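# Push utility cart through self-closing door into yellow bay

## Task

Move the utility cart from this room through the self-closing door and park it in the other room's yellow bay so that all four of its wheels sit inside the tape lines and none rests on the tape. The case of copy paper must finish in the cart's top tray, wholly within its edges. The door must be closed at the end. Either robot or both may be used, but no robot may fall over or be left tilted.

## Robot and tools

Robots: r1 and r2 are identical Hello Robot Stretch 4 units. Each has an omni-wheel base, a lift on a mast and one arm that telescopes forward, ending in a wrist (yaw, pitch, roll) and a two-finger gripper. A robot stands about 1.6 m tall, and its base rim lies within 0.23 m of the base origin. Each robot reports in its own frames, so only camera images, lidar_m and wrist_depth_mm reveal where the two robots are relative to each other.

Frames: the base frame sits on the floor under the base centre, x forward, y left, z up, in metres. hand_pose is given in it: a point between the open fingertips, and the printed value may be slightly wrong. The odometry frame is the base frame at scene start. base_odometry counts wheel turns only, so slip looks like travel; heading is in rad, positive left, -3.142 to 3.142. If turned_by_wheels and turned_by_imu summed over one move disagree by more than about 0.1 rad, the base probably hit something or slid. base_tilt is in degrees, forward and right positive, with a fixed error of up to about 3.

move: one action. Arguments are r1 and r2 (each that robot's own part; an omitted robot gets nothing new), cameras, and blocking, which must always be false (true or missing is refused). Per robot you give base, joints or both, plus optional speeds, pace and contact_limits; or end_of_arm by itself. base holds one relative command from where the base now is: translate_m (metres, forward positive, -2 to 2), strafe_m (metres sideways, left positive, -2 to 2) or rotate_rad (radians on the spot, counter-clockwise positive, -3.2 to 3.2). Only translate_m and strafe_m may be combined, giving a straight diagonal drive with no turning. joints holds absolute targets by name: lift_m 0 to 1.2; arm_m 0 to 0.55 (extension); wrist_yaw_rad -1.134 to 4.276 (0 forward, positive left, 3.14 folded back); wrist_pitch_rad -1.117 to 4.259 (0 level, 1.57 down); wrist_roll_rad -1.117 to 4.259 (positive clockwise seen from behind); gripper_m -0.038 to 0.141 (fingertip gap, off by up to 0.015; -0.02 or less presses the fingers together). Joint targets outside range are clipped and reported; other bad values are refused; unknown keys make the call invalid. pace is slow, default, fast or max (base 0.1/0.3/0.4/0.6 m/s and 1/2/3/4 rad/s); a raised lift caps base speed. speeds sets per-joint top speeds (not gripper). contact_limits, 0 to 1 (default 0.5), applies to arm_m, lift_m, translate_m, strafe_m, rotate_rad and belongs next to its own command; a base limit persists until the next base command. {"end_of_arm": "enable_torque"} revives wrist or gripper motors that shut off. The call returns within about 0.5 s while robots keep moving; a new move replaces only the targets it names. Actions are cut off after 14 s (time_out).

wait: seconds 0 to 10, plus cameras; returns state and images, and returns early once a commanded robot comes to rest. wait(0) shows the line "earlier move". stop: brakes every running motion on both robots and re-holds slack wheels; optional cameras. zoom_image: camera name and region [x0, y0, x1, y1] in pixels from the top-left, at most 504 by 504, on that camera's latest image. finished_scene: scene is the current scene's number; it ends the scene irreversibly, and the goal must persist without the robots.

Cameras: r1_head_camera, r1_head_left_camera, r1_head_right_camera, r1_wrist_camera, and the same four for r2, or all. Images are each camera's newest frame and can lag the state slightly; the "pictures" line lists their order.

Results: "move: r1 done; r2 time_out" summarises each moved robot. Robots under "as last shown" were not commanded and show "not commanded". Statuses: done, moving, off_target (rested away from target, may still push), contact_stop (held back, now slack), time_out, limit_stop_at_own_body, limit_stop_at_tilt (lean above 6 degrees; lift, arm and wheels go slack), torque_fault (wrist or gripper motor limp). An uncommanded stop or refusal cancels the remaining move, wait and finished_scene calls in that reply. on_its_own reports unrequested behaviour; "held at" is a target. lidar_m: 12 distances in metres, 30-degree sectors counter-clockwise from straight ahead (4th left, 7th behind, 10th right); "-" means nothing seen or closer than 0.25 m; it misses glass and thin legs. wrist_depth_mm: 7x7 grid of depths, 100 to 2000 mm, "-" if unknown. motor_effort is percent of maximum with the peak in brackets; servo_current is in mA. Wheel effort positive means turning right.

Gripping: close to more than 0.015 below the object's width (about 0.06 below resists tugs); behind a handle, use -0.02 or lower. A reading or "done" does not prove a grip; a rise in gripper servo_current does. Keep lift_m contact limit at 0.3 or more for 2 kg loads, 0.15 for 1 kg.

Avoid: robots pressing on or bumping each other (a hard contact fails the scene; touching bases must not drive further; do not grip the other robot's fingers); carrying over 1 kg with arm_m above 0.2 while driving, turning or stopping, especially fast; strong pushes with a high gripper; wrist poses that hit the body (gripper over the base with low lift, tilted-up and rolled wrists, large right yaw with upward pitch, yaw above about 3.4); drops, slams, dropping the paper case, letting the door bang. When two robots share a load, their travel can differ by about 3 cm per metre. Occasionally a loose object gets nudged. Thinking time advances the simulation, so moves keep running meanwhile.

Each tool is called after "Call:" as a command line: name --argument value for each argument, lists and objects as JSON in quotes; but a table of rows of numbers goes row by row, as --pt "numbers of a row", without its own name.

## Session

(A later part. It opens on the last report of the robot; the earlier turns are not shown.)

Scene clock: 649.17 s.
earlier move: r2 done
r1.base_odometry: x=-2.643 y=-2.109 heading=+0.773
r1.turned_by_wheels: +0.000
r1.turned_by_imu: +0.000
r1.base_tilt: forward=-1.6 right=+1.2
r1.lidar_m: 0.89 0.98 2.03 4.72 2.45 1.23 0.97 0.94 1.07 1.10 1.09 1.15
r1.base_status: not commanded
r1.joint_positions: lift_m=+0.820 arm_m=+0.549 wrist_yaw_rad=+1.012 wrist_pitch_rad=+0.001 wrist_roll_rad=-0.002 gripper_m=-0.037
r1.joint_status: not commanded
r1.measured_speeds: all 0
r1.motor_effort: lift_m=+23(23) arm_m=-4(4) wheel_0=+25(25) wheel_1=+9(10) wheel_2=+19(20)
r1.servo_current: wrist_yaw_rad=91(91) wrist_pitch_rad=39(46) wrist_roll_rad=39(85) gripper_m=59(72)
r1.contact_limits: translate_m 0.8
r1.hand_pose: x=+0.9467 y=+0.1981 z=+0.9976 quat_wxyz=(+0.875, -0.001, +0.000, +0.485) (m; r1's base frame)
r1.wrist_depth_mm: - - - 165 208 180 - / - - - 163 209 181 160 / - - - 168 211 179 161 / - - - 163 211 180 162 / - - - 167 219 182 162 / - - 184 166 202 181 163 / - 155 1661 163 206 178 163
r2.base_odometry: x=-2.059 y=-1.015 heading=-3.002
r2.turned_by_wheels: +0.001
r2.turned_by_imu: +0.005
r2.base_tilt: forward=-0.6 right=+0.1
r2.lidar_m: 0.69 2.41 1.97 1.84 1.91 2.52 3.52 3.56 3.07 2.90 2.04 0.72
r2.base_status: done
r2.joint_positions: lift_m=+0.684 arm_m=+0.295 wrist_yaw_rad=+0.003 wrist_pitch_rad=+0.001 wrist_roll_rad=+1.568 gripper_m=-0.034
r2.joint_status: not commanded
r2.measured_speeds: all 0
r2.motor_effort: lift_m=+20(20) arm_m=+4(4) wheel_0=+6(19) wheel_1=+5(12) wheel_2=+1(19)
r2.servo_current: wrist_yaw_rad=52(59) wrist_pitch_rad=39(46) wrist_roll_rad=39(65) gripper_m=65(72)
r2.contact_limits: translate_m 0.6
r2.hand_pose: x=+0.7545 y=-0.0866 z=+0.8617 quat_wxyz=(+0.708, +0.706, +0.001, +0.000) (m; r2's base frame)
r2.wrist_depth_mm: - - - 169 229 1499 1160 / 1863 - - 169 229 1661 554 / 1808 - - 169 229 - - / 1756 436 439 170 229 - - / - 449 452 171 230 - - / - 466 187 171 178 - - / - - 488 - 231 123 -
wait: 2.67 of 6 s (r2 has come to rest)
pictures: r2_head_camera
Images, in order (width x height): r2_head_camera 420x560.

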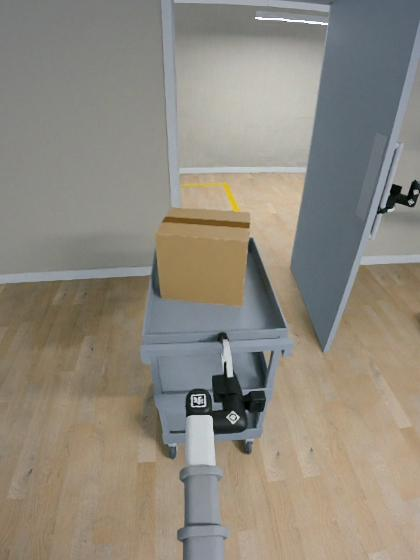

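Call:
move --blocking false --r2 '{"base":{"strafe_m":0.17},"contact_limits":{"strafe_m":0.6}}' --cameras '[]'

Call:
wait --seconds 3 --cameras '[]'

Call:
move --blocking false --r2 '{"base":{"translate_m":0.45,"strafe_m":-0.09},"contact_limits":{"translate_m":0.5}}' --cameras '[]'

Call:
wait --seconds 6 --cameras '["r2_head_camera","r2_head_right_camera"]'

Scene clock: 660.90 s.
move: r2 moving
r1: as last shown
r1.base_tilt: forward=-1.5 right=+1.2
r1.lidar_m: 0.90 0.99 2.07 4.71 2.50 1.20 0.98 0.94 1.07 1.12 1.10 1.16
r1.motor_effort: lift_m=+23(23) arm_m=-4(4) wheel_0=+25(25) wheel_1=+9(9) wheel_2=+19(20)
r1.servo_current: wrist_yaw_rad=78(78) wrist_pitch_rad=46(46) wrist_roll_rad=46(52) gripper_m=65(72)
r1.contact_limits: translate_m 0.8
r1.wrist_depth_mm: - - - 164 208 181 - / - - - 163 209 181 160 / - - - 168 211 179 162 / - - 1863 163 212 180 162 / - - - 166 217 181 162 / - - 184 166 204 181 163 / - 155 1661 163 204 178 164
r2.base_odometry: x=-2.054 y=-1.050 heading=-3.003
r2.turned_by_wheels: -0.001
r2.turned_by_imu: -0.001
r2.base_tilt: forward=-0.7 right=+0.1
r2.lidar_m: 0.69 2.39 1.93 1.81 1.90 2.42 3.52 3.55 3.11 2.90 2.05 0.72
r2.base_status: strafe_m moving
r2.joint_positions: lift_m=+0.684 arm_m=+0.295 wrist_yaw_rad=-0.007 wrist_pitch_rad=+0.001 wrist_roll_rad=+1.568 gripper_m=-0.034
r2.joint_status: not commanded
r2.measured_speeds: translate_m=+0.001 strafe_m=+0.140 rotate_rad=-0.004 lift_m=+0.000 arm_m=+0.000 wrist_yaw_rad=-0.051 wrist_pitch_rad=+0.000 wrist_roll_rad=+0.000
r2.motor_effort: lift_m=+20(20) arm_m=+4(4) wheel_0=-17(20) wheel_1=+6(11) wheel_2=+0(2)
r2.servo_current: wrist_yaw_rad=52(52) wrist_pitch_rad=39(46) wrist_roll_rad=46(59) gripper_m=65(72)
r2.contact_limits: strafe_m 0.6
r2.hand_pose: x=+0.7537 y=-0.0893 z=+0.8617 quat_wxyz=(+0.708, +0.706, -0.002, -0.003) (m; r2's base frame)
r2.wrist_depth_mm: - - - 174 234 1397 1160 / - - - 174 233 1708 591 / 1756 - - 173 234 831 - / 1808 436 436 173 233 - - / 1808 452 449 172 231 - - / - 462 185 171 177 - - / - - 477 - 231 - -
pictures: none
No camera images: "cameras" was empty.

Scene clock: 662.23 s.
earlier move: r2 done
r1.base_odometry: x=-2.643 y=-2.109 heading=+0.773
r1.turned_by_wheels: +0.000
r1.turned_by_imu: +0.000
r1.base_tilt: forward=-1.6 right=+1.2
r1.lidar_m: 0.90 0.98 2.18 4.72 2.51 1.20 0.98 0.96 1.05 1.13 1.09 1.16
r1.base_status: not commanded
r1.joint_positions: lift_m=+0.820 arm_m=+0.549 wrist_yaw_rad=+1.012 wrist_pitch_rad=+0.001 wrist_roll_rad=-0.002 gripper_m=-0.037
r1.joint_status: not commanded
r1.measured_speeds: all 0
r1.motor_effort: lift_m=+23(23) arm_m=-4(4) wheel_0=+25(26) wheel_1=+10(10) wheel_2=+19(20)
r1.servo_current: wrist_yaw_rad=72(98) wrist_pitch_rad=52(52) wrist_roll_rad=52(65) gripper_m=72(78)
r1.contact_limits: translate_m 0.8
r1.hand_pose: x=+0.9467 y=+0.1981 z=+0.9976 quat_wxyz=(+0.875, -0.001, +0.000, +0.485) (m; r1's base frame)
r1.wrist_depth_mm: - - - 163 208 180 - / - - - 163 209 181 160 / - - - 169 210 180 161 / - - 1863 163 212 180 162 / - - - 167 218 181 163 / - - 184 166 204 181 163 / - 155 1708 163 206 178 164
r2.base_odometry: x=-2.035 y=-1.183 heading=-3.003
r2.turned_by_wheels: +0.001
r2.turned_by_imu: -0.001
r2.base_tilt: forward=-0.7 right=+0.1
r2.lidar_m: 0.69 2.38 1.80 1.68 1.74 2.25 3.54 3.58 3.24 3.05 2.06 0.69
r2.base_status: done
r2.joint_positions: lift_m=+0.684 arm_m=+0.295 wrist_yaw_rad=+0.000 wrist_pitch_rad=+0.001 wrist_roll_rad=+1.568 gripper_m=-0.034
r2.joint_status: not commanded
r2.measured_speeds: all 0
r2.motor_effort: lift_m=+20(20) arm_m=-3(4) wheel_0=-6(22) wheel_1=-2(11) wheel_2=+2(7)
r2.servo_current: wrist_yaw_rad=46(72) wrist_pitch_rad=33(46) wrist_roll_rad=59(65) gripper_m=65(72)
r2.contact_limits: strafe_m 0.6
r2.hand_pose: x=+0.7543 y=-0.0875 z=+0.8617 quat_wxyz=(+0.708, +0.706, +0.000, +0.000) (m; r2's base frame)
r2.wrist_depth_mm: - - - 143 198 1397 - / 1808 - 549 148 204 759 - / 1808 415 413 152 213 - - / 1756 449 442 158 220 - - / - 477 477 166 228 - - / - 512 185 170 178 - - / - - - - - 525 496
wait: 1.33 of 3 s (r2 has come to rest)
pictures: none
No camera images: "cameras" was empty.

Scene clock: 662.73 s.
move: r2 moving
r1: as last shown
r1.lidar_m: 0.92 0.98 2.15 4.72 2.51 1.20 0.98 0.94 1.08 1.11 1.09 1.11
r1.motor_effort: lift_m=+23(23) arm_m=-3(4) wheel_0=+25(25) wheel_1=+9(9) wheel_2=+19(20)
r1.servo_current: wrist_yaw_rad=59(85) wrist_pitch_rad=39(46) wrist_roll_rad=26(65) gripper_m=72(72)
r1.contact_limits: translate_m 0.8
r1.wrist_depth_mm: - - - 164 208 180 - / - - - 164 209 181 160 / - - - 169 211 179 161 / - - 1921 164 212 180 163 / - - - 166 217 181 163 / - - 183 165 204 182 163 / - 155 1708 163 205 178 163
r2.base_odometry: x=-2.067 y=-1.181 heading=-3.002
r2.turned_by_wheels: +0.001
r2.turned_by_imu: +0.001
r2.base_tilt: forward=-0.7 right=+0.0
r2.lidar_m: 0.71 2.35 1.81 1.68 1.74 2.27 3.55 3.62 3.25 3.06 2.04 0.69
r2.base_status: translate_m moving; strafe_m moving
r2.joint_positions: lift_m=+0.684 arm_m=+0.295 wrist_yaw_rad=-0.001 wrist_pitch_rad=+0.001 wrist_roll_rad=+1.568 gripper_m=-0.034
r2.joint_status: not commanded
r2.measured_speeds: translate_m=+0.122 strafe_m=-0.024 rotate_rad=+0.005 lift_m=+0.000 arm_m=+0.000 wrist_yaw_rad=+0.000 wrist_pitch_rad=+0.000 wrist_roll_rad=+0.000
r2.motor_effort: lift_m=+20(20) arm_m=+2(4) wheel_0=+18(18) wheel_1=+10(10) wheel_2=-18(19)
r2.servo_current: wrist_yaw_rad=39(59) wrist_pitch_rad=46(46) wrist_roll_rad=46(59) gripper_m=72(72)
r2.contact_limits: translate_m 0.5
r2.hand_pose: x=+0.7542 y=-0.0878 z=+0.8617 quat_wxyz=(+0.708, +0.706, +0.000, -0.001) (m; r2's base frame)
r2.wrist_depth_mm: - - - 139 194 1464 - / - - 569 144 201 759 - / - 404 407 149 208 - - / - 442 439 154 216 - - / - 473 473 160 222 - - / - 492 187 167 179 - - / - - - - - - 500
pictures: none
No camera images: "cameras" was empty.

Scene clock: 665.23 s.
earlier move: r2 done
r1.base_odometry: x=-2.643 y=-2.109 heading=+0.773
r1.turned_by_wheels: +0.000
r1.turned_by_imu: +0.000
r1.base_tilt: forward=-1.5 right=+1.2
r1.lidar_m: 0.90 0.98 1.93 4.72 2.51 1.19 0.96 0.94 1.07 1.11 1.08 1.16
r1.base_status: not commanded
r1.joint_positions: lift_m=+0.820 arm_m=+0.549 wrist_yaw_rad=+1.012 wrist_pitch_rad=+0.001 wrist_roll_rad=-0.002 gripper_m=-0.037
r1.joint_status: not commanded
r1.measured_speeds: all 0
r1.motor_effort: lift_m=+23(23) arm_m=-4(4) wheel_0=+25(25) wheel_1=+9(10) wheel_2=+19(20)
r1.servo_current: wrist_yaw_rad=72(91) wrist_pitch_rad=39(52) wrist_roll_rad=59(65) gripper_m=65(72)
r1.contact_limits: translate_m 0.8
r1.hand_pose: x=+0.9467 y=+0.1981 z=+0.9976 quat_wxyz=(+0.875, -0.001, +0.000, +0.485) (m; r1's base frame)
r1.wrist_depth_mm: - - - 164 208 180 - / - - - 163 209 181 160 / - - - 169 211 179 161 / - - - 163 213 180 163 / - - - 167 217 181 162 / - - 183 166 204 181 163 / - 155 - 163 204 178 163
r2.base_odometry: x=-2.493 y=-1.157 heading=-3.002
r2.turned_by_wheels: +0.000
r2.turned_by_imu: +0.005
r2.base_tilt: forward=-0.6 right=+0.0
r2.lidar_m: 0.69 1.92 1.91 1.81 1.85 2.46 4.02 4.06 3.11 2.94 1.30 0.73
r2.base_status: done
r2.joint_positions: lift_m=+0.684 arm_m=+0.295 wrist_yaw_rad=+0.003 wrist_pitch_rad=+0.001 wrist_roll_rad=+1.568 gripper_m=-0.034
r2.joint_status: not commanded
r2.measured_speeds: all 0
r2.motor_effort: lift_m=+20(20) arm_m=+3(4) wheel_0=+6(21) wheel_1=+5(11) wheel_2=+0(19)
r2.servo_current: wrist_yaw_rad=46(65) wrist_pitch_rad=39(46) wrist_roll_rad=39(65) gripper_m=65(78)
r2.contact_limits: translate_m 0.5
r2.hand_pose: x=+0.7546 y=-0.0864 z=+0.8617 quat_wxyz=(+0.708, +0.706, +0.002, +0.001) (m; r2's base frame)
r2.wrist_depth_mm: - - - 167 226 1708 1160 / - - - 168 227 1576 - / - - 609 169 229 - - / - 439 436 169 229 - - / - 452 452 170 230 - - / - 466 187 171 179 - - / - - 488 - 233 - -
wait: 2.50 of 6 s (r2 has come to rest)
pictures: r2_head_camera, r2_head_right_camera
Images, in order (width x height): r2_head_camera 420x560, r2_head_right_camera 420x672.

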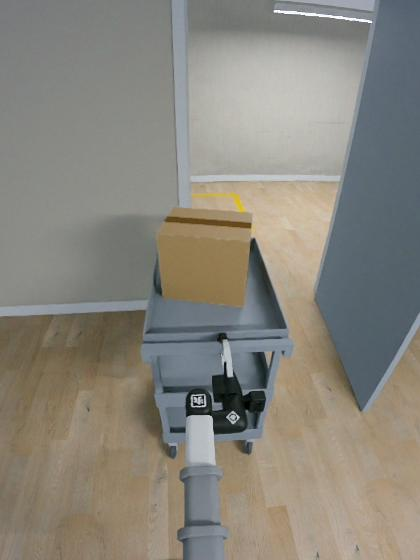

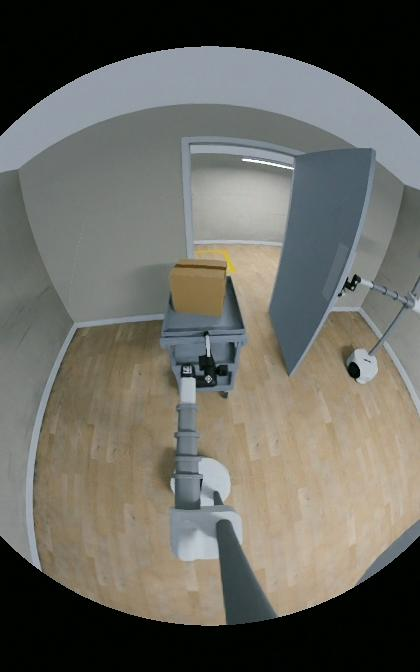

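Call:
move --blocking false --r2 '{"base":{"translate_m":0.0,"strafe_m":0.37},"contact_limits":{"strafe_m":0.6}}' --cameras '[]'

Call:
wait --seconds 3 --cameras '["r2_head_camera"]'

Scene clock: 685.13 s.
move: r2 moving
r1: as last shown
r1.base_tilt: forward=-1.6 right=+1.3
r1.lidar_m: 0.87 0.99 1.97 4.73 2.52 1.23 0.97 0.94 1.05 1.11 1.07 1.16
r1.motor_effort: lift_m=+23(23) arm_m=-3(4) wheel_0=+24(25) wheel_1=+9(9) wheel_2=+20(20)
r1.servo_current: wrist_yaw_rad=72(85) wrist_pitch_rad=46(46) wrist_roll_rad=46(52) gripper_m=65(72)
r1.contact_limits: translate_m 0.8
r1.wrist_depth_mm: - - - 164 208 181 - / - - - 164 210 181 160 / - - - 168 210 180 161 / - - - 163 211 181 162 / - - - 167 219 181 163 / - - 183 167 204 181 163 / - 155 - 163 205 178 163
r2.base_odometry: x=-2.488 y=-1.192 heading=-3.003
r2.turned_by_wheels: -0.001
r2.turned_by_imu: -0.001
r2.base_tilt: forward=-0.7 right=+0.1
r2.lidar_m: 0.68 1.93 1.85 1.75 1.80 2.37 3.98 4.03 3.15 2.98 1.32 0.73
r2.base_status: translate_m moving; strafe_m moving
r2.joint_positions: lift_m=+0.684 arm_m=+0.295 wrist_yaw_rad=-0.006 wrist_pitch_rad=+0.001 wrist_roll_rad=+1.568 gripper_m=-0.034
r2.joint_status: not commanded
r2.measured_speeds: translate_m=-0.002 strafe_m=+0.142 rotate_rad=+0.003 lift_m=+0.000 arm_m=+0.000 wrist_yaw_rad=-0.052 wrist_pitch_rad=+0.000 wrist_roll_rad=+0.000
r2.motor_effort: lift_m=+20(20) arm_m=+4(4) wheel_0=-20(20) wheel_1=+6(11) wheel_2=+0(1)
r2.servo_current: wrist_yaw_rad=52(59) wrist_pitch_rad=39(46) wrist_roll_rad=46(59) gripper_m=72(72)
r2.contact_limits: strafe_m 0.6
r2.hand_pose: x=+0.7537 y=-0.0893 z=+0.8617 quat_wxyz=(+0.708, +0.706, -0.002, -0.003) (m; r2's base frame)
r2.wrist_depth_mm: - - - 172 232 1661 1160 / - - - 172 232 1708 512 / - - - 172 231 831 - / - 442 436 171 232 - - / - 452 455 172 233 - - / - 466 185 172 177 - - / - - 488 - 231 - -
pictures: none
No camera images: "cameras" was empty.

Scene clock: 687.20 s.
earlier move: r2 done
r1.base_odometry: x=-2.643 y=-2.109 heading=+0.773
r1.turned_by_wheels: +0.000
r1.turned_by_imu: +0.000
r1.base_tilt: forward=-1.5 right=+1.2
r1.lidar_m: 0.90 0.98 4.11 4.71 2.48 1.23 0.97 0.96 1.06 1.12 1.10 1.15
r1.base_status: not commanded
r1.joint_positions: lift_m=+0.820 arm_m=+0.549 wrist_yaw_rad=+1.012 wrist_pitch_rad=+0.001 wrist_roll_rad=-0.002 gripper_m=-0.037
r1.joint_status: not commanded
r1.measured_speeds: all 0
r1.motor_effort: lift_m=+23(23) arm_m=-4(4) wheel_0=+25(25) wheel_1=+9(10) wheel_2=+19(20)
r1.servo_current: wrist_yaw_rad=65(91) wrist_pitch_rad=46(52) wrist_roll_rad=46(78) gripper_m=59(72)
r1.contact_limits: translate_m 0.8
r1.hand_pose: x=+0.9467 y=+0.1981 z=+0.9976 quat_wxyz=(+0.875, -0.001, +0.000, +0.485) (m; r1's base frame)
r1.wrist_depth_mm: - - - 164 208 180 - / - - - 164 208 181 160 / - - - 168 211 179 161 / - - - 163 211 180 162 / - - - 167 219 181 163 / - - 185 167 204 182 163 / - 155 - 163 205 178 163
r2.base_odometry: x=-2.442 y=-1.523 heading=-3.002
r2.turned_by_wheels: +0.001
r2.turned_by_imu: -0.002
r2.base_tilt: forward=-0.7 right=+0.1
r2.lidar_m: 0.67 1.92 1.53 1.43 1.47 1.96 4.02 4.05 3.52 3.31 1.58 0.63
r2.base_status: done
r2.joint_positions: lift_m=+0.684 arm_m=+0.295 wrist_yaw_rad=-0.002 wrist_pitch_rad=+0.001 wrist_roll_rad=+1.568 gripper_m=-0.034
r2.joint_status: not commanded
r2.measured_speeds: all 0
r2.motor_effort: lift_m=+20(20) arm_m=+4(4) wheel_0=-3(25) wheel_1=+0(11) wheel_2=-2(7)
r2.servo_current: wrist_yaw_rad=33(78) wrist_pitch_rad=46(46) wrist_roll_rad=52(59) gripper_m=65(72)
r2.contact_limits: strafe_m 0.6
r2.hand_pose: x=+0.7541 y=-0.0879 z=+0.8617 quat_wxyz=(+0.708, +0.706, +0.000, -0.001) (m; r2's base frame)
r2.wrist_depth_mm: - 351 345 102 156 - - / - 370 370 109 169 - - / - 415 421 117 183 - - / - 484 484 130 202 - - / - - 549 144 224 - - / - - 181 165 179 1281 480 / - - - - - - 1205
wait: 2.07 of 3 s (r2 has come to rest)
pictures: r2_head_camera
Images, in order (width x height): r2_head_camera 420x560.

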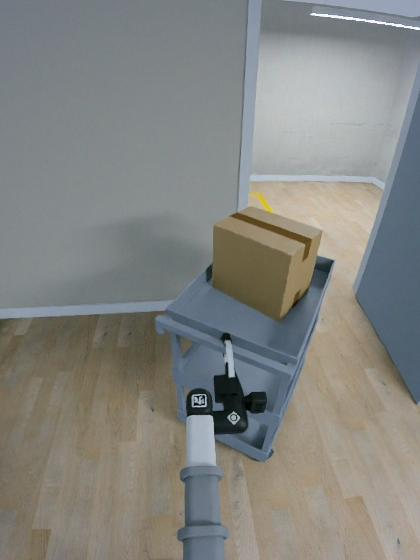

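Call:
move --blocking false --r2 '{"base":{"translate_m":0.36,"strafe_m":-0.22},"contact_limits":{"translate_m":0.5}}' --cameras '[]'

Call:
wait --seconds 6 --cameras '["r2_head_camera"]'

Scene clock: 692.07 s.
move: r2 moving
r1: as last shown
r1.lidar_m: 0.87 0.98 4.08 4.69 2.48 1.22 0.98 0.94 1.07 1.09 1.08 1.13
r1.servo_current: wrist_yaw_rad=72(91) wrist_pitch_rad=33(46) wrist_roll_rad=33(46) gripper_m=59(72)
r1.contact_limits: translate_m 0.8
r1.wrist_depth_mm: - - - 164 208 180 - / - - - 163 208 181 160 / - - - 169 211 179 161 / - - - 163 211 181 163 / - - - 167 218 181 163 / - - 184 167 204 181 163 / - 155 - 163 205 178 164
r2.base_odometry: x=-2.475 y=-1.509 heading=-3.002
r2.turned_by_wheels: +0.001
r2.turned_by_imu: +0.003
r2.base_tilt: forward=-0.7 right=+0.1
r2.lidar_m: 0.65 1.88 1.55 1.45 1.48 2.00 4.07 4.10 3.50 2.42 1.52 0.60
r2.base_status: translate_m moving; strafe_m moving
r2.joint_positions: lift_m=+0.684 arm_m=+0.295 wrist_yaw_rad=-0.002 wrist_pitch_rad=+0.001 wrist_roll_rad=+1.568 gripper_m=-0.034
r2.joint_status: not commanded
r2.measured_speeds: translate_m=+0.119 strafe_m=-0.068 rotate_rad=+0.008 lift_m=+0.000 arm_m=+0.000 wrist_yaw_rad=+0.000 wrist_pitch_rad=+0.000 wrist_roll_rad=+0.000
r2.motor_effort: lift_m=+20(20) arm_m=+4(4) wheel_0=+19(20) wheel_1=+0(2) wheel_2=-15(16)
r2.servo_current: wrist_yaw_rad=52(65) wrist_pitch_rad=46(46) wrist_roll_rad=52(65) gripper_m=65(72)
r2.contact_limits: translate_m 0.5
r2.hand_pose: x=+0.7541 y=-0.0879 z=+0.8617 quat_wxyz=(+0.708, +0.706, +0.000, -0.001) (m; r2's base frame)
r2.wrist_depth_mm: - 347 347 - 151 - - / - 366 366 103 163 - - / - 413 415 110 178 - - / - 477 477 126 196 - - / - - 544 137 216 - - / - - 183 153 179 - 480 / - - - - - - 1160
pictures: none
No camera images: "cameras" was empty.

Scene clock: 694.30 s.
earlier move: r2 done
r1.base_odometry: x=-2.643 y=-2.109 heading=+0.773
r1.turned_by_wheels: +0.000
r1.turned_by_imu: +0.000
r1.base_tilt: forward=-1.6 right=+1.2
r1.lidar_m: 0.90 0.97 4.14 4.70 2.49 1.20 0.98 0.96 1.07 1.11 1.10 1.12
r1.base_status: not commanded
r1.joint_positions: lift_m=+0.820 arm_m=+0.549 wrist_yaw_rad=+1.012 wrist_pitch_rad=+0.001 wrist_roll_rad=-0.002 gripper_m=-0.037
r1.joint_status: not commanded
r1.measured_speeds: all 0
r1.motor_effort: lift_m=+23(23) arm_m=-4(4) wheel_0=+25(25) wheel_1=+10(10) wheel_2=+19(20)
r1.servo_current: wrist_yaw_rad=72(98) wrist_pitch_rad=39(46) wrist_roll_rad=59(65) gripper_m=65(72)
r1.contact_limits: translate_m 0.8
r1.hand_pose: x=+0.9467 y=+0.1981 z=+0.9976 quat_wxyz=(+0.875, -0.001, +0.000, +0.485) (m; r1's base frame)
r1.wrist_depth_mm: - - - 164 208 180 - / - - - 163 208 181 160 / - - - 168 211 180 161 / - - - 163 211 180 162 / - - - 167 219 180 163 / - - 183 166 202 181 163 / - 155 - 163 204 178 163
r2.base_odometry: x=-2.829 y=-1.356 heading=-3.002
r2.turned_by_wheels: -0.001
r2.turned_by_imu: +0.004
r2.base_tilt: forward=-0.7 right=+0.1
r2.lidar_m: 0.71 1.54 1.75 1.64 1.69 2.27 - 4.45 3.27 1.94 1.20 0.68
r2.base_status: done
r2.joint_positions: lift_m=+0.684 arm_m=+0.295 wrist_yaw_rad=+0.007 wrist_pitch_rad=+0.001 wrist_roll_rad=+1.568 gripper_m=-0.034
r2.joint_status: not commanded
r2.measured_speeds: all 0
r2.motor_effort: lift_m=+20(20) arm_m=+4(4) wheel_0=+4(27) wheel_1=-5(7) wheel_2=-3(16)
r2.servo_current: wrist_yaw_rad=59(65) wrist_pitch_rad=39(52) wrist_roll_rad=46(65) gripper_m=65(72)
r2.contact_limits: translate_m 0.5
r2.hand_pose: x=+0.7549 y=-0.0853 z=+0.8617 quat_wxyz=(+0.708, +0.706, +0.003, +0.002) (m; r2's base frame)
r2.wrist_depth_mm: - - - 138 193 732 - / - - 500 144 200 768 - / - 415 410 149 208 - - / - 439 442 156 216 831 - / - 484 484 164 226 - - / - - 186 168 178 - - / - - - - - - 492
wait: 2.23 of 6 s (r2 has come to rest)
pictures: r2_head_camera
Images, in order (width x height): r2_head_camera 420x560.

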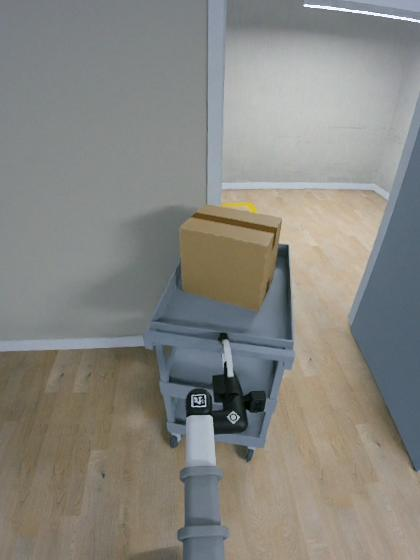

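Call:
move --blocking false --r2 '{"base":{"translate_m":-0.25,"strafe_m":0.06},"contact_limits":{"translate_m":0.5}}' --cameras '[]'

Call:
wait --seconds 6 --cameras '[]'

Call:
move --blocking false --r2 '{"base":{"translate_m":0.07,"strafe_m":0.28},"contact_limits":{"strafe_m":0.5}}' --cameras '[]'

Call:
wait --seconds 6 --cameras '["r2_head_camera","r2_head_right_camera"]'

Scene clock: 709.27 s.
move: r2 moving
r1: as last shown
r1.lidar_m: 0.89 0.99 4.09 4.71 2.52 1.22 0.98 0.95 1.06 1.11 1.08 1.14
r1.motor_effort: lift_m=+23(23) arm_m=-4(4) wheel_0=+25(25) wheel_1=+9(10) wheel_2=+19(19)
r1.servo_current: wrist_yaw_rad=78(85) wrist_pitch_rad=33(46) wrist_roll_rad=52(52) gripper_m=72(78)
r1.contact_limits: translate_m 0.8
r1.wrist_depth_mm: - - - 164 208 180 - / - - - 164 209 181 160 / - - - 168 211 180 161 / - - - 162 211 180 162 / - - - 167 219 181 162 / - - 184 166 204 181 163 / - 155 - 163 204 178 163
r2.base_odometry: x=-2.798 y=-1.359 heading=-3.002
r2.turned_by_wheels: +0.001
r2.turned_by_imu: +0.002
r2.base_tilt: forward=-0.6 right=+0.1
r2.lidar_m: 0.69 1.58 1.74 1.66 1.71 2.27 - 4.38 3.22 1.95 1.24 0.69
r2.base_status: translate_m moving; strafe_m moving
r2.joint_positions: lift_m=+0.684 arm_m=+0.295 wrist_yaw_rad=+0.007 wrist_pitch_rad=+0.001 wrist_roll_rad=+1.568 gripper_m=-0.034
r2.joint_status: not commanded
r2.measured_speeds: translate_m=-0.121 strafe_m=+0.028 rotate_rad=-0.003 lift_m=+0.000 arm_m=+0.000 wrist_yaw_rad=+0.000 wrist_pitch_rad=+0.000 wrist_roll_rad=+0.000
r2.motor_effort: lift_m=+20(20) arm_m=-4(4) wheel_0=-7(11) wheel_1=-5(10) wheel_2=+21(21)
r2.servo_current: wrist_yaw_rad=59(65) wrist_pitch_rad=33(46) wrist_roll_rad=46(59) gripper_m=65(72)
r2.contact_limits: translate_m 0.5
r2.hand_pose: x=+0.7550 y=-0.0853 z=+0.8617 quat_wxyz=(+0.708, +0.706, +0.003, +0.002) (m; r2's base frame)
r2.wrist_depth_mm: - - - 135 190 - - / - - 462 141 198 768 - / - 418 410 148 208 - - / - 442 445 154 218 - - / - 484 488 163 227 - - / - - 186 168 178 - - / - - - - - - 484
pictures: none
No camera images: "cameras" was empty.

Scene clock: 711.07 s.
earlier move: r2 done
r1.base_odometry: x=-2.643 y=-2.109 heading=+0.773
r1.turned_by_wheels: +0.000
r1.turned_by_imu: +0.000
r1.base_tilt: forward=-1.5 right=+1.2
r1.lidar_m: 0.92 0.95 4.12 4.71 2.49 1.21 0.98 0.95 1.05 1.11 1.09 1.17
r1.base_status: not commanded
r1.joint_positions: lift_m=+0.820 arm_m=+0.549 wrist_yaw_rad=+1.012 wrist_pitch_rad=+0.001 wrist_roll_rad=-0.002 gripper_m=-0.037
r1.joint_status: not commanded
r1.measured_speeds: all 0
r1.motor_effort: lift_m=+23(23) arm_m=-4(4) wheel_0=+25(25) wheel_1=+9(10) wheel_2=+20(20)
r1.servo_current: wrist_yaw_rad=72(91) wrist_pitch_rad=39(46) wrist_roll_rad=26(72) gripper_m=65(78)
r1.contact_limits: translate_m 0.8
r1.hand_pose: x=+0.9467 y=+0.1981 z=+0.9976 quat_wxyz=(+0.875, -0.001, +0.000, +0.485) (m; r1's base frame)
r1.wrist_depth_mm: - - - 164 208 181 - / - - - 164 208 181 160 / - - - 168 210 179 161 / - - - 163 212 180 162 / - - - 167 218 181 163 / - - 184 166 204 181 163 / - 155 - 163 205 178 163
r2.base_odometry: x=-2.574 y=-1.380 heading=-3.004
r2.turned_by_wheels: -0.002
r2.turned_by_imu: -0.003
r2.base_tilt: forward=-0.6 right=+0.1
r2.lidar_m: 0.72 1.80 1.69 1.57 1.65 2.19 4.13 4.18 3.30 2.15 1.37 0.70
r2.base_status: done
r2.joint_positions: lift_m=+0.684 arm_m=+0.295 wrist_yaw_rad=-0.006 wrist_pitch_rad=+0.001 wrist_roll_rad=+1.568 gripper_m=-0.034
r2.joint_status: not commanded
r2.measured_speeds: all 0
r2.motor_effort: lift_m=+20(20) arm_m=-4(5) wheel_0=-8(16) wheel_1=-6(10) wheel_2=-1(21)
r2.servo_current: wrist_yaw_rad=46(65) wrist_pitch_rad=46(46) wrist_roll_rad=46(59) gripper_m=65(72)
r2.contact_limits: translate_m 0.5
r2.hand_pose: x=+0.7538 y=-0.0891 z=+0.8617 quat_wxyz=(+0.708, +0.706, -0.002, -0.003) (m; r2's base frame)
r2.wrist_depth_mm: - - - 139 193 1397 - / - - 492 145 202 768 - / - 415 413 150 209 - - / - 445 445 157 218 831 - / - 480 484 165 228 - - / - - 185 169 178 - - / - - - - - - 492
wait: 1.80 of 6 s (r2 has come to rest)
pictures: none
No camera images: "cameras" was empty.

Scene clock: 711.57 s.
move: r2 moving
r1: as last shown
r1.base_tilt: forward=-1.6 right=+1.2
r1.lidar_m: 0.89 0.99 4.10 4.71 2.50 1.22 0.97 0.95 1.05 1.10 1.08 1.14
r1.motor_effort: lift_m=+23(23) arm_m=-4(4) wheel_0=+25(25) wheel_1=+9(10) wheel_2=+19(20)
r1.servo_current: wrist_yaw_rad=72(91) wrist_pitch_rad=46(46) wrist_roll_rad=46(52) gripper_m=65(78)
r1.contact_limits: translate_m 0.8
r1.wrist_depth_mm: - - - 164 208 180 - / - - - 164 210 181 160 / - - - 168 211 179 160 / - - - 163 213 180 163 / - - - 166 217 181 162 / - - 184 167 203 181 163 / - 155 - 163 205 178 163
r2.base_odometry: x=-2.577 y=-1.413 heading=-3.006
r2.turned_by_wheels: -0.002
r2.turned_by_imu: -0.003
r2.base_tilt: forward=-0.6 right=+0.1
r2.lidar_m: 0.70 1.76 1.67 1.56 1.61 2.13 4.14 4.20 3.36 2.16 1.40 0.67
r2.base_status: translate_m moving; strafe_m moving
r2.joint_positions: lift_m=+0.684 arm_m=+0.295 wrist_yaw_rad=-0.011 wrist_pitch_rad=+0.001 wrist_roll_rad=+1.568 gripper_m=-0.034
r2.joint_status: not commanded
r2.measured_speeds: translate_m=+0.029 strafe_m=+0.123 rotate_rad=+0.007 lift_m=+0.000 arm_m=+0.000 wrist_yaw_rad=+0.000 wrist_pitch_rad=+0.000 wrist_roll_rad=+0.000
r2.motor_effort: lift_m=+20(20) arm_m=-4(5) wheel_0=-25(25) wheel_1=+6(8) wheel_2=-17(17)
r2.servo_current: wrist_yaw_rad=72(72) wrist_pitch_rad=39(46) wrist_roll_rad=46(59) gripper_m=65(72)
r2.contact_limits: strafe_m 0.5
r2.hand_pose: x=+0.7533 y=-0.0906 z=+0.8617 quat_wxyz=(+0.708, +0.706, -0.003, -0.004) (m; r2's base frame)
r2.wrist_depth_mm: - - - 140 195 741 - / - - 480 145 202 768 - / - 418 413 150 210 - - / - 445 445 157 218 831 - / - 484 480 166 228 - - / - - 185 170 178 - - / - - - - - - 488
pictures: none
No camera images: "cameras" was empty.

Scene clock: 713.47 s.
earlier move: r2 done
r1.base_odometry: x=-2.643 y=-2.109 heading=+0.773
r1.turned_by_wheels: +0.000
r1.turned_by_imu: +0.000
r1.base_tilt: forward=-1.5 right=+1.2
r1.lidar_m: 0.90 0.99 4.13 4.70 2.49 1.21 0.97 0.95 1.03 1.11 1.10 1.16
r1.base_status: not commanded
r1.joint_positions: lift_m=+0.820 arm_m=+0.549 wrist_yaw_rad=+1.012 wrist_pitch_rad=+0.001 wrist_roll_rad=-0.002 gripper_m=-0.037
r1.joint_status: not commanded
r1.measured_speeds: all 0
r1.motor_effort: lift_m=+23(23) arm_m=-4(4) wheel_0=+25(25) wheel_1=+9(10) wheel_2=+20(20)
r1.servo_current: wrist_yaw_rad=72(91) wrist_pitch_rad=33(52) wrist_roll_rad=33(72) gripper_m=65(78)
r1.contact_limits: translate_m 0.8
r1.hand_pose: x=+0.9467 y=+0.1981 z=+0.9976 quat_wxyz=(+0.875, -0.001, +0.000, +0.485) (m; r1's base frame)
r1.wrist_depth_mm: - - - 164 208 180 - / - - - 163 208 182 160 / - - - 168 211 180 161 / - - - 163 211 180 163 / - - - 167 217 181 163 / - - 184 166 203 181 163 / - 154 - 163 205 178 163
r2.base_odometry: x=-2.605 y=-1.667 heading=-3.004
r2.turned_by_wheels: +0.002
r2.turned_by_imu: +0.001
r2.base_tilt: forward=-0.7 right=+0.1
r2.lidar_m: 0.66 1.72 1.39 1.31 1.35 1.82 - 4.23 3.61 2.31 1.58 0.59
r2.base_status: done
r2.joint_positions: lift_m=+0.684 arm_m=+0.295 wrist_yaw_rad=-0.004 wrist_pitch_rad=+0.001 wrist_roll_rad=+1.568 gripper_m=-0.034
r2.joint_status: not commanded
r2.measured_speeds: all 0
r2.motor_effort: lift_m=+20(20) arm_m=-4(5) wheel_0=-1(25) wheel_1=+4(11) wheel_2=-5(18)
r2.servo_current: wrist_yaw_rad=59(78) wrist_pitch_rad=39(46) wrist_roll_rad=59(59) gripper_m=59(72)
r2.contact_limits: strafe_m 0.5
r2.hand_pose: x=+0.7539 y=-0.0887 z=+0.8617 quat_wxyz=(+0.708, +0.706, -0.001, -0.002) (m; r2's base frame)
r2.wrist_depth_mm: - 324 325 - 135 - - / - 373 375 - 150 - - / - 433 439 - 168 - - / - - 508 107 191 - - / - - - 126 220 - 508 / - - 181 153 177 - 466 / - - - - 373 120 382
wait: 1.90 of 6 s (r2 has come to rest)
pictures: r2_head_camera, r2_head_right_camera
Images, in order (width x height): r2_head_camera 420x560, r2_head_right_camera 420x672.

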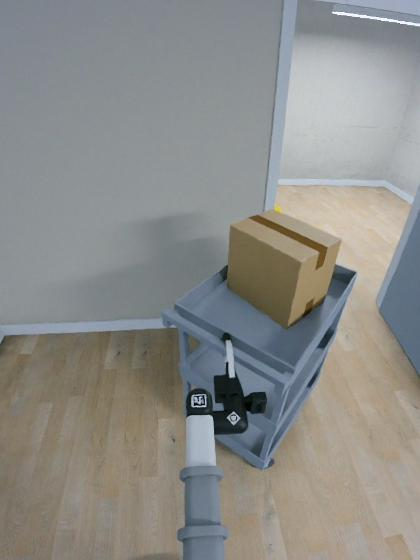

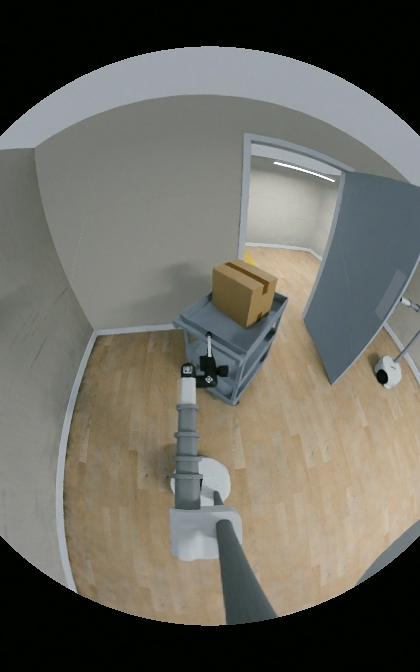

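Call:
move --blocking false --r2 '{"base":{"translate_m":0.12,"strafe_m":0.2},"contact_limits":{"strafe_m":0.5}}' --cameras '[]'

Call:
wait --seconds 6 --cameras '[]'

Call:
move --blocking false --r2 '{"base":{"rotate_rad":-0.35},"pace":"slow","contact_limits":{"rotate_rad":0.6}}' --cameras '[]'

Call:
wait --seconds 3 --cameras '[]'

Call:
move --blocking false --r2 '{"base":{"translate_m":0.05,"strafe_m":0.23},"contact_limits":{"strafe_m":0.5}}' --cameras '[]'

Call:
wait --seconds 6 --cameras '["r2_head_camera","r2_head_right_camera"]'

Scene clock: 729.00 s.
move: r2 moving
r1: as last shown
r1.base_tilt: forward=-1.6 right=+1.2
r1.lidar_m: 0.92 0.95 4.11 4.71 2.49 1.20 0.98 0.95 1.03 1.11 1.08 1.14
r1.motor_effort: lift_m=+23(23) arm_m=-4(4) wheel_0=+25(25) wheel_1=+9(10) wheel_2=+19(20)
r1.servo_current: wrist_yaw_rad=59(91) wrist_pitch_rad=46(46) wrist_roll_rad=39(59) gripper_m=65(65)
r1.contact_limits: translate_m 0.8
r1.wrist_depth_mm: - - - 164 208 180 - / - - - 164 209 181 160 / - - - 169 211 179 160 / - - - 163 212 180 162 / - - - 166 219 181 163 / - - 184 166 204 182 163 / - 155 - 163 205 178 164
r2.base_odometry: x=-2.617 y=-1.696 heading=-3.005
r2.turned_by_wheels: -0.001
r2.turned_by_imu: -0.001
r2.base_tilt: forward=-0.7 right=+0.1
r2.lidar_m: 0.67 1.71 1.37 1.29 1.32 1.79 - 4.27 3.66 2.33 1.60 0.61
r2.base_status: translate_m moving; strafe_m moving
r2.joint_positions: lift_m=+0.684 arm_m=+0.295 wrist_yaw_rad=-0.006 wrist_pitch_rad=+0.001 wrist_roll_rad=+1.568 gripper_m=-0.034
r2.joint_status: not commanded
r2.measured_speeds: translate_m=+0.064 strafe_m=+0.105 rotate_rad=-0.002 lift_m=+0.000 arm_m=+0.000 wrist_yaw_rad=-0.001 wrist_pitch_rad=+0.000 wrist_roll_rad=+0.000
r2.motor_effort: lift_m=+20(20) arm_m=-5(5) wheel_0=-12(12) wheel_1=+9(12) wheel_2=-15(17)
r2.servo_current: wrist_yaw_rad=46(59) wrist_pitch_rad=39(39) wrist_roll_rad=52(52) gripper_m=65(72)
r2.contact_limits: strafe_m 0.5
r2.hand_pose: x=+0.7538 y=-0.0891 z=+0.8617 quat_wxyz=(+0.708, +0.706, -0.002, -0.002) (m; r2's base frame)
r2.wrist_depth_mm: - 325 327 - 133 - - / - 373 377 - 149 - - / - 442 442 - 167 - - / - - 517 105 191 - - / - - - 125 221 - 512 / - - 181 150 178 - 462 / - - - - - 368 379
pictures: none
No camera images: "cameras" was empty.

Scene clock: 730.73 s.
earlier move: r2 done
r1.base_odometry: x=-2.643 y=-2.109 heading=+0.773
r1.turned_by_wheels: +0.000
r1.turned_by_imu: +0.000
r1.base_tilt: forward=-1.6 right=+1.2
r1.lidar_m: 0.90 1.00 4.12 4.72 2.48 1.21 0.97 0.95 1.04 1.11 1.09 1.17
r1.base_status: not commanded
r1.joint_positions: lift_m=+0.820 arm_m=+0.549 wrist_yaw_rad=+1.012 wrist_pitch_rad=+0.001 wrist_roll_rad=-0.002 gripper_m=-0.037
r1.joint_status: not commanded
r1.measured_speeds: all 0
r1.motor_effort: lift_m=+23(23) arm_m=-4(4) wheel_0=+25(25) wheel_1=+9(10) wheel_2=+19(20)
r1.servo_current: wrist_yaw_rad=72(91) wrist_pitch_rad=46(52) wrist_roll_rad=46(65) gripper_m=59(72)
r1.contact_limits: translate_m 0.8
r1.hand_pose: x=+0.9467 y=+0.1981 z=+0.9976 quat_wxyz=(+0.875, -0.001, +0.000, +0.485) (m; r1's base frame)
r1.wrist_depth_mm: - - - 163 208 181 - / - - - 163 208 181 160 / - - - 168 211 179 161 / - - - 163 211 180 162 / - - - 167 218 181 162 / - - 183 166 204 182 163 / - 155 - 163 205 178 163
r2.base_odometry: x=-2.696 y=-1.881 heading=-3.005
r2.turned_by_wheels: +0.000
r2.turned_by_imu: +0.000
r2.base_tilt: forward=-0.7 right=+0.1
r2.lidar_m: 0.65 1.59 1.18 1.14 1.17 1.53 3.69 4.38 3.81 2.45 1.70 0.59
r2.base_status: done
r2.joint_positions: lift_m=+0.684 arm_m=+0.295 wrist_yaw_rad=-0.010 wrist_pitch_rad=+0.001 wrist_roll_rad=+1.568 gripper_m=-0.034
r2.joint_status: not commanded
r2.measured_speeds: all 0
r2.motor_effort: lift_m=+20(20) arm_m=-4(5) wheel_0=-6(12) wheel_1=+0(12) wheel_2=-11(17)
r2.servo_current: wrist_yaw_rad=65(72) wrist_pitch_rad=39(46) wrist_roll_rad=46(65) gripper_m=65(72)
r2.contact_limits: strafe_m 0.5
r2.hand_pose: x=+0.7534 y=-0.0904 z=+0.8617 quat_wxyz=(+0.708, +0.706, -0.003, -0.004) (m; r2's base frame)
r2.wrist_depth_mm: - - - - - - - / - - - - - - - / - - - - - - - / - - - - - - 484 / - - - - - - 459 / - - - - 159 399 402 / - - - - - - -
wait: 1.73 of 6 s (r2 has come to rest)
pictures: none
No camera images: "cameras" was empty.

Scene clock: 731.23 s.
move: r2 moving
r1: as last shown
r1.base_tilt: forward=-1.6 right=+1.3
r1.lidar_m: 0.90 0.98 4.12 4.72 2.49 1.19 0.97 0.94 1.06 1.10 1.09 1.11
r1.motor_effort: lift_m=+23(23) arm_m=-3(4) wheel_0=+25(25) wheel_1=+9(9) wheel_2=+20(20)
r1.servo_current: wrist_yaw_rad=91(91) wrist_pitch_rad=39(46) wrist_roll_rad=52(52) gripper_m=72(72)
r1.contact_limits: translate_m 0.8
r1.wrist_depth_mm: - - - 164 208 180 - / - - - 164 208 181 160 / - - - 169 210 179 161 / - - - 163 212 180 162 / - - - 167 218 181 163 / - - 184 166 203 181 163 / - 155 - 163 205 178 163
r2.base_odometry: x=-2.696 y=-1.882 heading=-3.127
r2.turned_by_wheels: -0.121
r2.turned_by_imu: -0.116
r2.base_tilt: forward=-0.7 right=+0.0
r2.lidar_m: 0.65 1.53 1.26 1.13 1.15 1.38 2.76 4.28 4.00 2.66 1.73 0.62
r2.base_status: rotate_rad moving
r2.joint_positions: lift_m=+0.684 arm_m=+0.295 wrist_yaw_rad=+0.011 wrist_pitch_rad=+0.001 wrist_roll_rad=+1.569 gripper_m=-0.034
r2.joint_status: not commanded
r2.measured_speeds: translate_m=+0.001 strafe_m=+0.001 rotate_rad=-0.486 lift_m=+0.000 arm_m=-0.001 wrist_yaw_rad=+0.080 wrist_pitch_rad=+0.000 wrist_roll_rad=+0.000
r2.motor_effort: lift_m=+20(20) arm_m=+6(6) wheel_0=+24(24) wheel_1=+15(15) wheel_2=+14(14)
r2.servo_current: wrist_yaw_rad=72(72) wrist_pitch_rad=39(46) wrist_roll_rad=46(65) gripper_m=65(72)
r2.contact_limits: rotate_rad 0.6
r2.hand_pose: x=+0.7551 y=-0.0841 z=+0.8617 quat_wxyz=(+0.708, +0.706, +0.004, +0.004) (m; r2's base frame)
r2.wrist_depth_mm: 332 325 - - - - - / - 382 - - - - - / - 462 - - - - - / - - - - - 176 521 / - - - - - - 473 / - - 177 - 167 - 430 / - - - - - - -
pictures: none
No camera images: "cameras" was empty.

Scene clock: 732.33 s.
earlier move: r2 done
r1.base_odometry: x=-2.643 y=-2.109 heading=+0.773
r1.turned_by_wheels: +0.000
r1.turned_by_imu: +0.000
r1.base_tilt: forward=-1.6 right=+1.2
r1.lidar_m: 0.86 1.00 4.07 4.73 2.48 1.22 0.95 0.94 1.06 1.11 1.09 1.14
r1.base_status: not commanded
r1.joint_positions: lift_m=+0.820 arm_m=+0.549 wrist_yaw_rad=+1.012 wrist_pitch_rad=+0.001 wrist_roll_rad=-0.002 gripper_m=-0.037
r1.joint_status: not commanded
r1.measured_speeds: all 0
r1.motor_effort: lift_m=+23(23) arm_m=-4(4) wheel_0=+25(25) wheel_1=+9(10) wheel_2=+19(20)
r1.servo_current: wrist_yaw_rad=65(91) wrist_pitch_rad=39(52) wrist_roll_rad=39(65) gripper_m=65(72)
r1.contact_limits: translate_m 0.8
r1.hand_pose: x=+0.9467 y=+0.1981 z=+0.9976 quat_wxyz=(+0.875, -0.001, +0.000, +0.485) (m; r1's base frame)
r1.wrist_depth_mm: - - - 164 208 181 - / - - - 163 209 181 160 / - - - 169 211 179 161 / - - - 163 213 180 162 / - - - 167 217 180 163 / - - 184 166 204 181 163 / - 155 - 163 205 177 163
r2.base_odometry: x=-2.696 y=-1.881 heading=+2.927
r2.turned_by_wheels: -0.229
r2.turned_by_imu: -0.241
r2.base_tilt: forward=-0.7 right=+0.1
r2.lidar_m: 0.70 1.52 1.46 1.14 1.11 1.21 1.81 4.27 4.60 3.68 1.71 0.67
r2.base_status: done
r2.joint_positions: lift_m=+0.684 arm_m=+0.295 wrist_yaw_rad=-0.003 wrist_pitch_rad=+0.001 wrist_roll_rad=+1.569 gripper_m=-0.034
r2.joint_status: not commanded
r2.measured_speeds: all 0
r2.motor_effort: lift_m=+20(20) arm_m=-6(10) wheel_0=-2(29) wheel_1=-1(18) wheel_2=-3(21)
r2.servo_current: wrist_yaw_rad=46(137) wrist_pitch_rad=39(46) wrist_roll_rad=39(65) gripper_m=65(72)
r2.contact_limits: rotate_rad 0.6
r2.hand_pose: x=+0.7542 y=-0.0883 z=+0.8617 quat_wxyz=(+0.708, +0.706, -0.001, -0.002) (m; r2's base frame)
r2.wrist_depth_mm: 1618 - - 133 186 - - / - 484 430 139 195 - - / - 415 410 144 207 - - / - 459 445 153 216 - - / - 488 492 161 226 - - / - - 184 168 177 - - / - - - - - - 480
wait: 1.10 of 3 s (r2 has come to rest)
pictures: none
No camera images: "cameras" was empty.

Scene clock: 732.83 s.
move: r2 moving
r1: as last shown
r1.base_tilt: forward=-1.5 right=+1.2
r1.lidar_m: 0.92 0.97 4.09 4.72 2.50 1.24 0.96 0.94 1.03 1.12 1.09 1.16
r1.motor_effort: lift_m=+23(23) arm_m=-3(4) wheel_0=+25(25) wheel_1=+9(10) wheel_2=+19(20)
r1.servo_current: wrist_yaw_rad=65(91) wrist_pitch_rad=33(46) wrist_roll_rad=52(59) gripper_m=65(65)
r1.contact_limits: translate_m 0.8
r1.wrist_depth_mm: - - - 163 208 180 - / - - - 164 209 182 160 / - - - 168 211 179 161 / - - - 163 213 180 162 / - - - 167 217 181 163 / - - 185 166 203 181 163 / - 155 - 163 205 178 163
r2.base_odometry: x=-2.709 y=-1.911 heading=+2.926
r2.turned_by_wheels: -0.002
r2.turned_by_imu: -0.002
r2.base_tilt: forward=-0.7 right=+0.1
r2.lidar_m: 0.67 1.49 1.42 1.10 1.09 1.20 1.78 4.28 4.61 3.68 1.74 0.66
r2.base_status: translate_m moving; strafe_m moving
r2.joint_positions: lift_m=+0.684 arm_m=+0.295 wrist_yaw_rad=-0.008 wrist_pitch_rad=+0.001 wrist_roll_rad=+1.569 gripper_m=-0.034
r2.joint_status: not commanded
r2.measured_speeds: translate_m=+0.026 strafe_m=+0.125 rotate_rad=+0.005 lift_m=+0.000 arm_m=+0.000 wrist_yaw_rad=-0.001 wrist_pitch_rad=+0.000 wrist_roll_rad=+0.000
r2.motor_effort: lift_m=+20(20) arm_m=-5(6) wheel_0=-15(18) wheel_1=+7(9) wheel_2=-15(15)
r2.servo_current: wrist_yaw_rad=72(72) wrist_pitch_rad=39(46) wrist_roll_rad=52(52) gripper_m=65(72)
r2.contact_limits: strafe_m 0.5
r2.hand_pose: x=+0.7537 y=-0.0897 z=+0.8617 quat_wxyz=(+0.708, +0.706, -0.002, -0.003) (m; r2's base frame)
r2.wrist_depth_mm: 1618 - - 133 186 - - / - 484 424 139 195 759 - / - 418 413 146 207 - - / - 462 449 153 217 - - / - 492 492 162 226 - - / - - 183 169 178 - - / - - - - - - 473
pictures: none
No camera images: "cameras" was empty.

Scene clock: 734.53 s.
earlier move: r2 done
r1.base_odometry: x=-2.643 y=-2.109 heading=+0.773
r1.turned_by_wheels: +0.000
r1.turned_by_imu: +0.000
r1.base_tilt: forward=-1.6 right=+1.2
r1.lidar_m: 0.87 0.99 4.10 4.74 2.50 1.22 0.97 0.94 1.08 1.11 1.08 1.16
r1.base_status: not commanded
r1.joint_positions: lift_m=+0.820 arm_m=+0.549 wrist_yaw_rad=+1.012 wrist_pitch_rad=+0.001 wrist_roll_rad=-0.002 gripper_m=-0.037
r1.joint_status: not commanded
r1.measured_speeds: all 0
r1.motor_effort: lift_m=+23(23) arm_m=-4(4) wheel_0=+25(25) wheel_1=+9(10) wheel_2=+19(20)
r1.servo_current: wrist_yaw_rad=85(91) wrist_pitch_rad=39(46) wrist_roll_rad=65(78) gripper_m=65(72)
r1.contact_limits: translate_m 0.8
r1.hand_pose: x=+0.9467 y=+0.1981 z=+0.9976 quat_wxyz=(+0.875, -0.001, +0.000, +0.485) (m; r1's base frame)
r1.wrist_depth_mm: - - - 164 207 181 - / - - - 164 208 181 160 / - - - 169 211 179 161 / - - - 163 212 180 162 / - - - 166 219 181 163 / - - 183 166 204 181 163 / - 155 - 163 204 178 163
r2.base_odometry: x=-2.794 y=-2.095 heading=+2.926
r2.turned_by_wheels: +0.001
r2.turned_by_imu: -0.001
r2.base_tilt: forward=-0.6 right=+0.1
r2.lidar_m: 0.64 1.39 1.23 0.94 0.90 1.02 1.52 4.42 4.74 3.87 1.86 0.63
r2.base_status: done
r2.joint_positions: lift_m=+0.684 arm_m=+0.295 wrist_yaw_rad=-0.007 wrist_pitch_rad=+0.001 wrist_roll_rad=+1.569 gripper_m=-0.034
r2.joint_status: not commanded
r2.measured_speeds: all 0
r2.motor_effort: lift_m=+20(20) arm_m=-4(6) wheel_0=-8(22) wheel_1=-1(11) wheel_2=-5(17)
r2.servo_current: wrist_yaw_rad=65(78) wrist_pitch_rad=39(46) wrist_roll_rad=46(59) gripper_m=65(78)
r2.contact_limits: strafe_m 0.5
r2.hand_pose: x=+0.7537 y=-0.0894 z=+0.8617 quat_wxyz=(+0.708, +0.706, -0.002, -0.003) (m; r2's base frame)
r2.wrist_depth_mm: 1499 325 336 - 145 - - / - 368 373 - 160 - - / - 427 427 107 176 - - / - 504 504 120 201 - - / - - - 136 223 - - / - - 181 157 177 - 469 / - - - - - 121 -
wait: 1.70 of 6 s (r2 has come to rest)
pictures: r2_head_camera, r2_head_right_camera
Images, in order (width x height): r2_head_camera 420x560, r2_head_right_camera 420x672.

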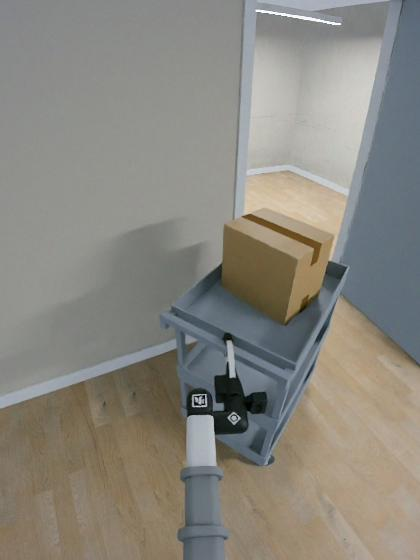

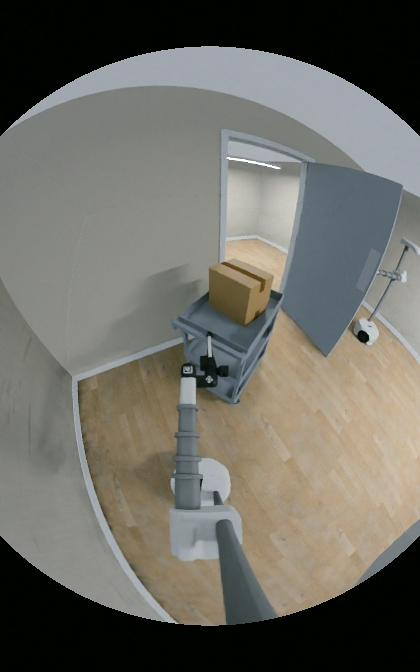

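Call:
move --blocking false --r2 '{"base":{"translate_m":0.43,"strafe_m":-0.30},"contact_limits":{"translate_m":0.5}}' --cameras '[]'

Call:
wait --seconds 6 --cameras '["r2_head_camera","r2_head_right_camera"]'

Scene clock: 746.93 s.
move: r2 moving
r1: as last shown
r1.lidar_m: 0.89 0.96 4.11 4.69 2.49 1.21 0.98 0.94 1.07 1.12 1.09 1.16
r1.servo_current: wrist_yaw_rad=72(85) wrist_pitch_rad=39(46) wrist_roll_rad=26(52) gripper_m=59(72)
r1.contact_limits: translate_m 0.8
r1.wrist_depth_mm: - - - 164 209 180 - / - - - 163 209 180 160 / - - - 168 211 179 161 / - - - 163 211 180 162 / - - - 167 217 180 163 / - - 184 167 203 182 163 / - 155 - 163 206 178 163
r2.base_odometry: x=-2.817 y=-2.070 heading=+2.927
r2.turned_by_wheels: +0.001
r2.turned_by_imu: +0.003
r2.base_tilt: forward=-0.8 right=+0.0
r2.lidar_m: 0.65 1.38 1.25 0.99 0.93 1.04 1.58 4.42 4.76 3.83 1.83 0.61
r2.base_status: translate_m moving; strafe_m moving
r2.joint_positions: lift_m=+0.684 arm_m=+0.295 wrist_yaw_rad=+0.001 wrist_pitch_rad=+0.001 wrist_roll_rad=+1.569 gripper_m=-0.034
r2.joint_status: not commanded
r2.measured_speeds: translate_m=+0.110 strafe_m=-0.076 rotate_rad=+0.018 lift_m=+0.000 arm_m=+0.000 wrist_yaw_rad=+0.044 wrist_pitch_rad=+0.000 wrist_roll_rad=+0.000
r2.motor_effort: lift_m=+20(20) arm_m=+2(5) wheel_0=+21(21) wheel_1=+0(4) wheel_2=-13(16)
r2.servo_current: wrist_yaw_rad=52(52) wrist_pitch_rad=39(46) wrist_roll_rad=52(65) gripper_m=65(72)
r2.contact_limits: translate_m 0.5
r2.hand_pose: x=+0.7543 y=-0.0872 z=+0.8617 quat_wxyz=(+0.708, +0.706, +0.001, +0.000) (m; r2's base frame)
r2.wrist_depth_mm: 1397 324 320 - 133 - - / - 364 366 - 147 - - / - 424 427 - 164 - - / - 492 508 104 186 - - / - - - 122 213 - 521 / - - 182 143 179 - 462 / - - - - - - -
pictures: none
No camera images: "cameras" was empty.

Scene clock: 749.57 s.
earlier move: r2 done
r1.base_odometry: x=-2.643 y=-2.109 heading=+0.773
r1.turned_by_wheels: +0.000
r1.turned_by_imu: +0.000
r1.base_tilt: forward=-1.6 right=+1.2
r1.lidar_m: 0.88 0.99 4.08 4.73 2.51 1.24 0.95 0.94 1.04 1.13 1.10 1.17
r1.base_status: not commanded
r1.joint_positions: lift_m=+0.820 arm_m=+0.549 wrist_yaw_rad=+1.012 wrist_pitch_rad=+0.001 wrist_roll_rad=-0.002 gripper_m=-0.037
r1.joint_status: not commanded
r1.measured_speeds: all 0
r1.motor_effort: lift_m=+23(23) arm_m=-3(4) wheel_0=+25(26) wheel_1=+9(10) wheel_2=+19(20)
r1.servo_current: wrist_yaw_rad=78(91) wrist_pitch_rad=39(52) wrist_roll_rad=46(72) gripper_m=72(72)
r1.contact_limits: translate_m 0.8
r1.hand_pose: x=+0.9467 y=+0.1981 z=+0.9976 quat_wxyz=(+0.875, -0.001, +0.000, +0.485) (m; r1's base frame)
r1.wrist_depth_mm: - - - 164 208 180 - / - - - 163 209 182 160 / - - - 168 211 179 161 / - - - 164 211 179 162 / - - - 166 217 181 163 / - - 184 166 204 181 163 / - 155 - 163 205 178 164
r2.base_odometry: x=-3.150 y=-1.711 heading=+2.926
r2.turned_by_wheels: -0.002
r2.turned_by_imu: +0.011
r2.base_tilt: forward=-0.6 right=+0.1
r2.lidar_m: 0.67 1.12 1.22 1.39 1.37 1.50 2.28 4.67 4.34 3.42 1.37 0.63
r2.base_status: done
r2.joint_positions: lift_m=+0.684 arm_m=+0.295 wrist_yaw_rad=+0.001 wrist_pitch_rad=+0.001 wrist_roll_rad=+1.569 gripper_m=-0.034
r2.joint_status: not commanded
r2.measured_speeds: all 0
r2.motor_effort: lift_m=+20(20) arm_m=+4(5) wheel_0=+0(30) wheel_1=-5(7) wheel_2=-4(16)
r2.servo_current: wrist_yaw_rad=39(72) wrist_pitch_rad=39(46) wrist_roll_rad=46(65) gripper_m=72(78)
r2.contact_limits: translate_m 0.5
r2.hand_pose: x=+0.7544 y=-0.0870 z=+0.8617 quat_wxyz=(+0.708, +0.706, +0.001, +0.000) (m; r2's base frame)
r2.wrist_depth_mm: - 340 345 - 149 - - / - 368 368 102 163 - - / - 433 418 110 179 - - / - - 488 126 198 - - / - - - 138 220 1708 - / - - 183 157 176 - 480 / - - - - - - -
wait: 2.63 of 6 s (r2 has come to rest)
pictures: r2_head_camera, r2_head_right_camera
Images, in order (width x height): r2_head_camera 420x560, r2_head_right_camera 420x672.

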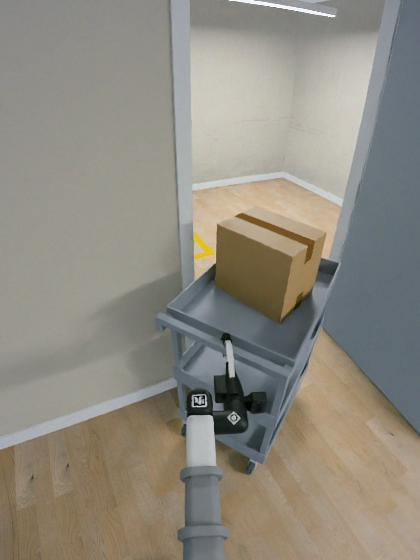

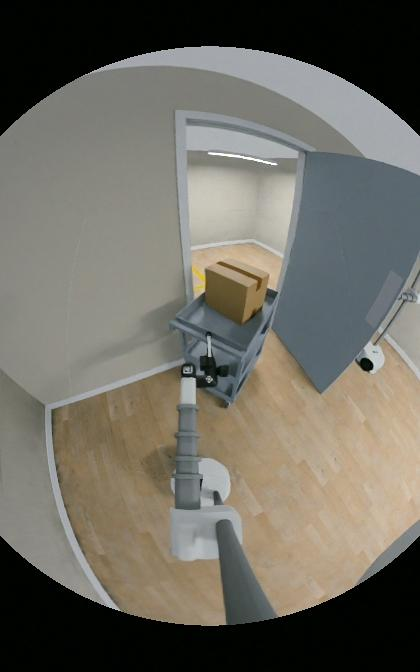

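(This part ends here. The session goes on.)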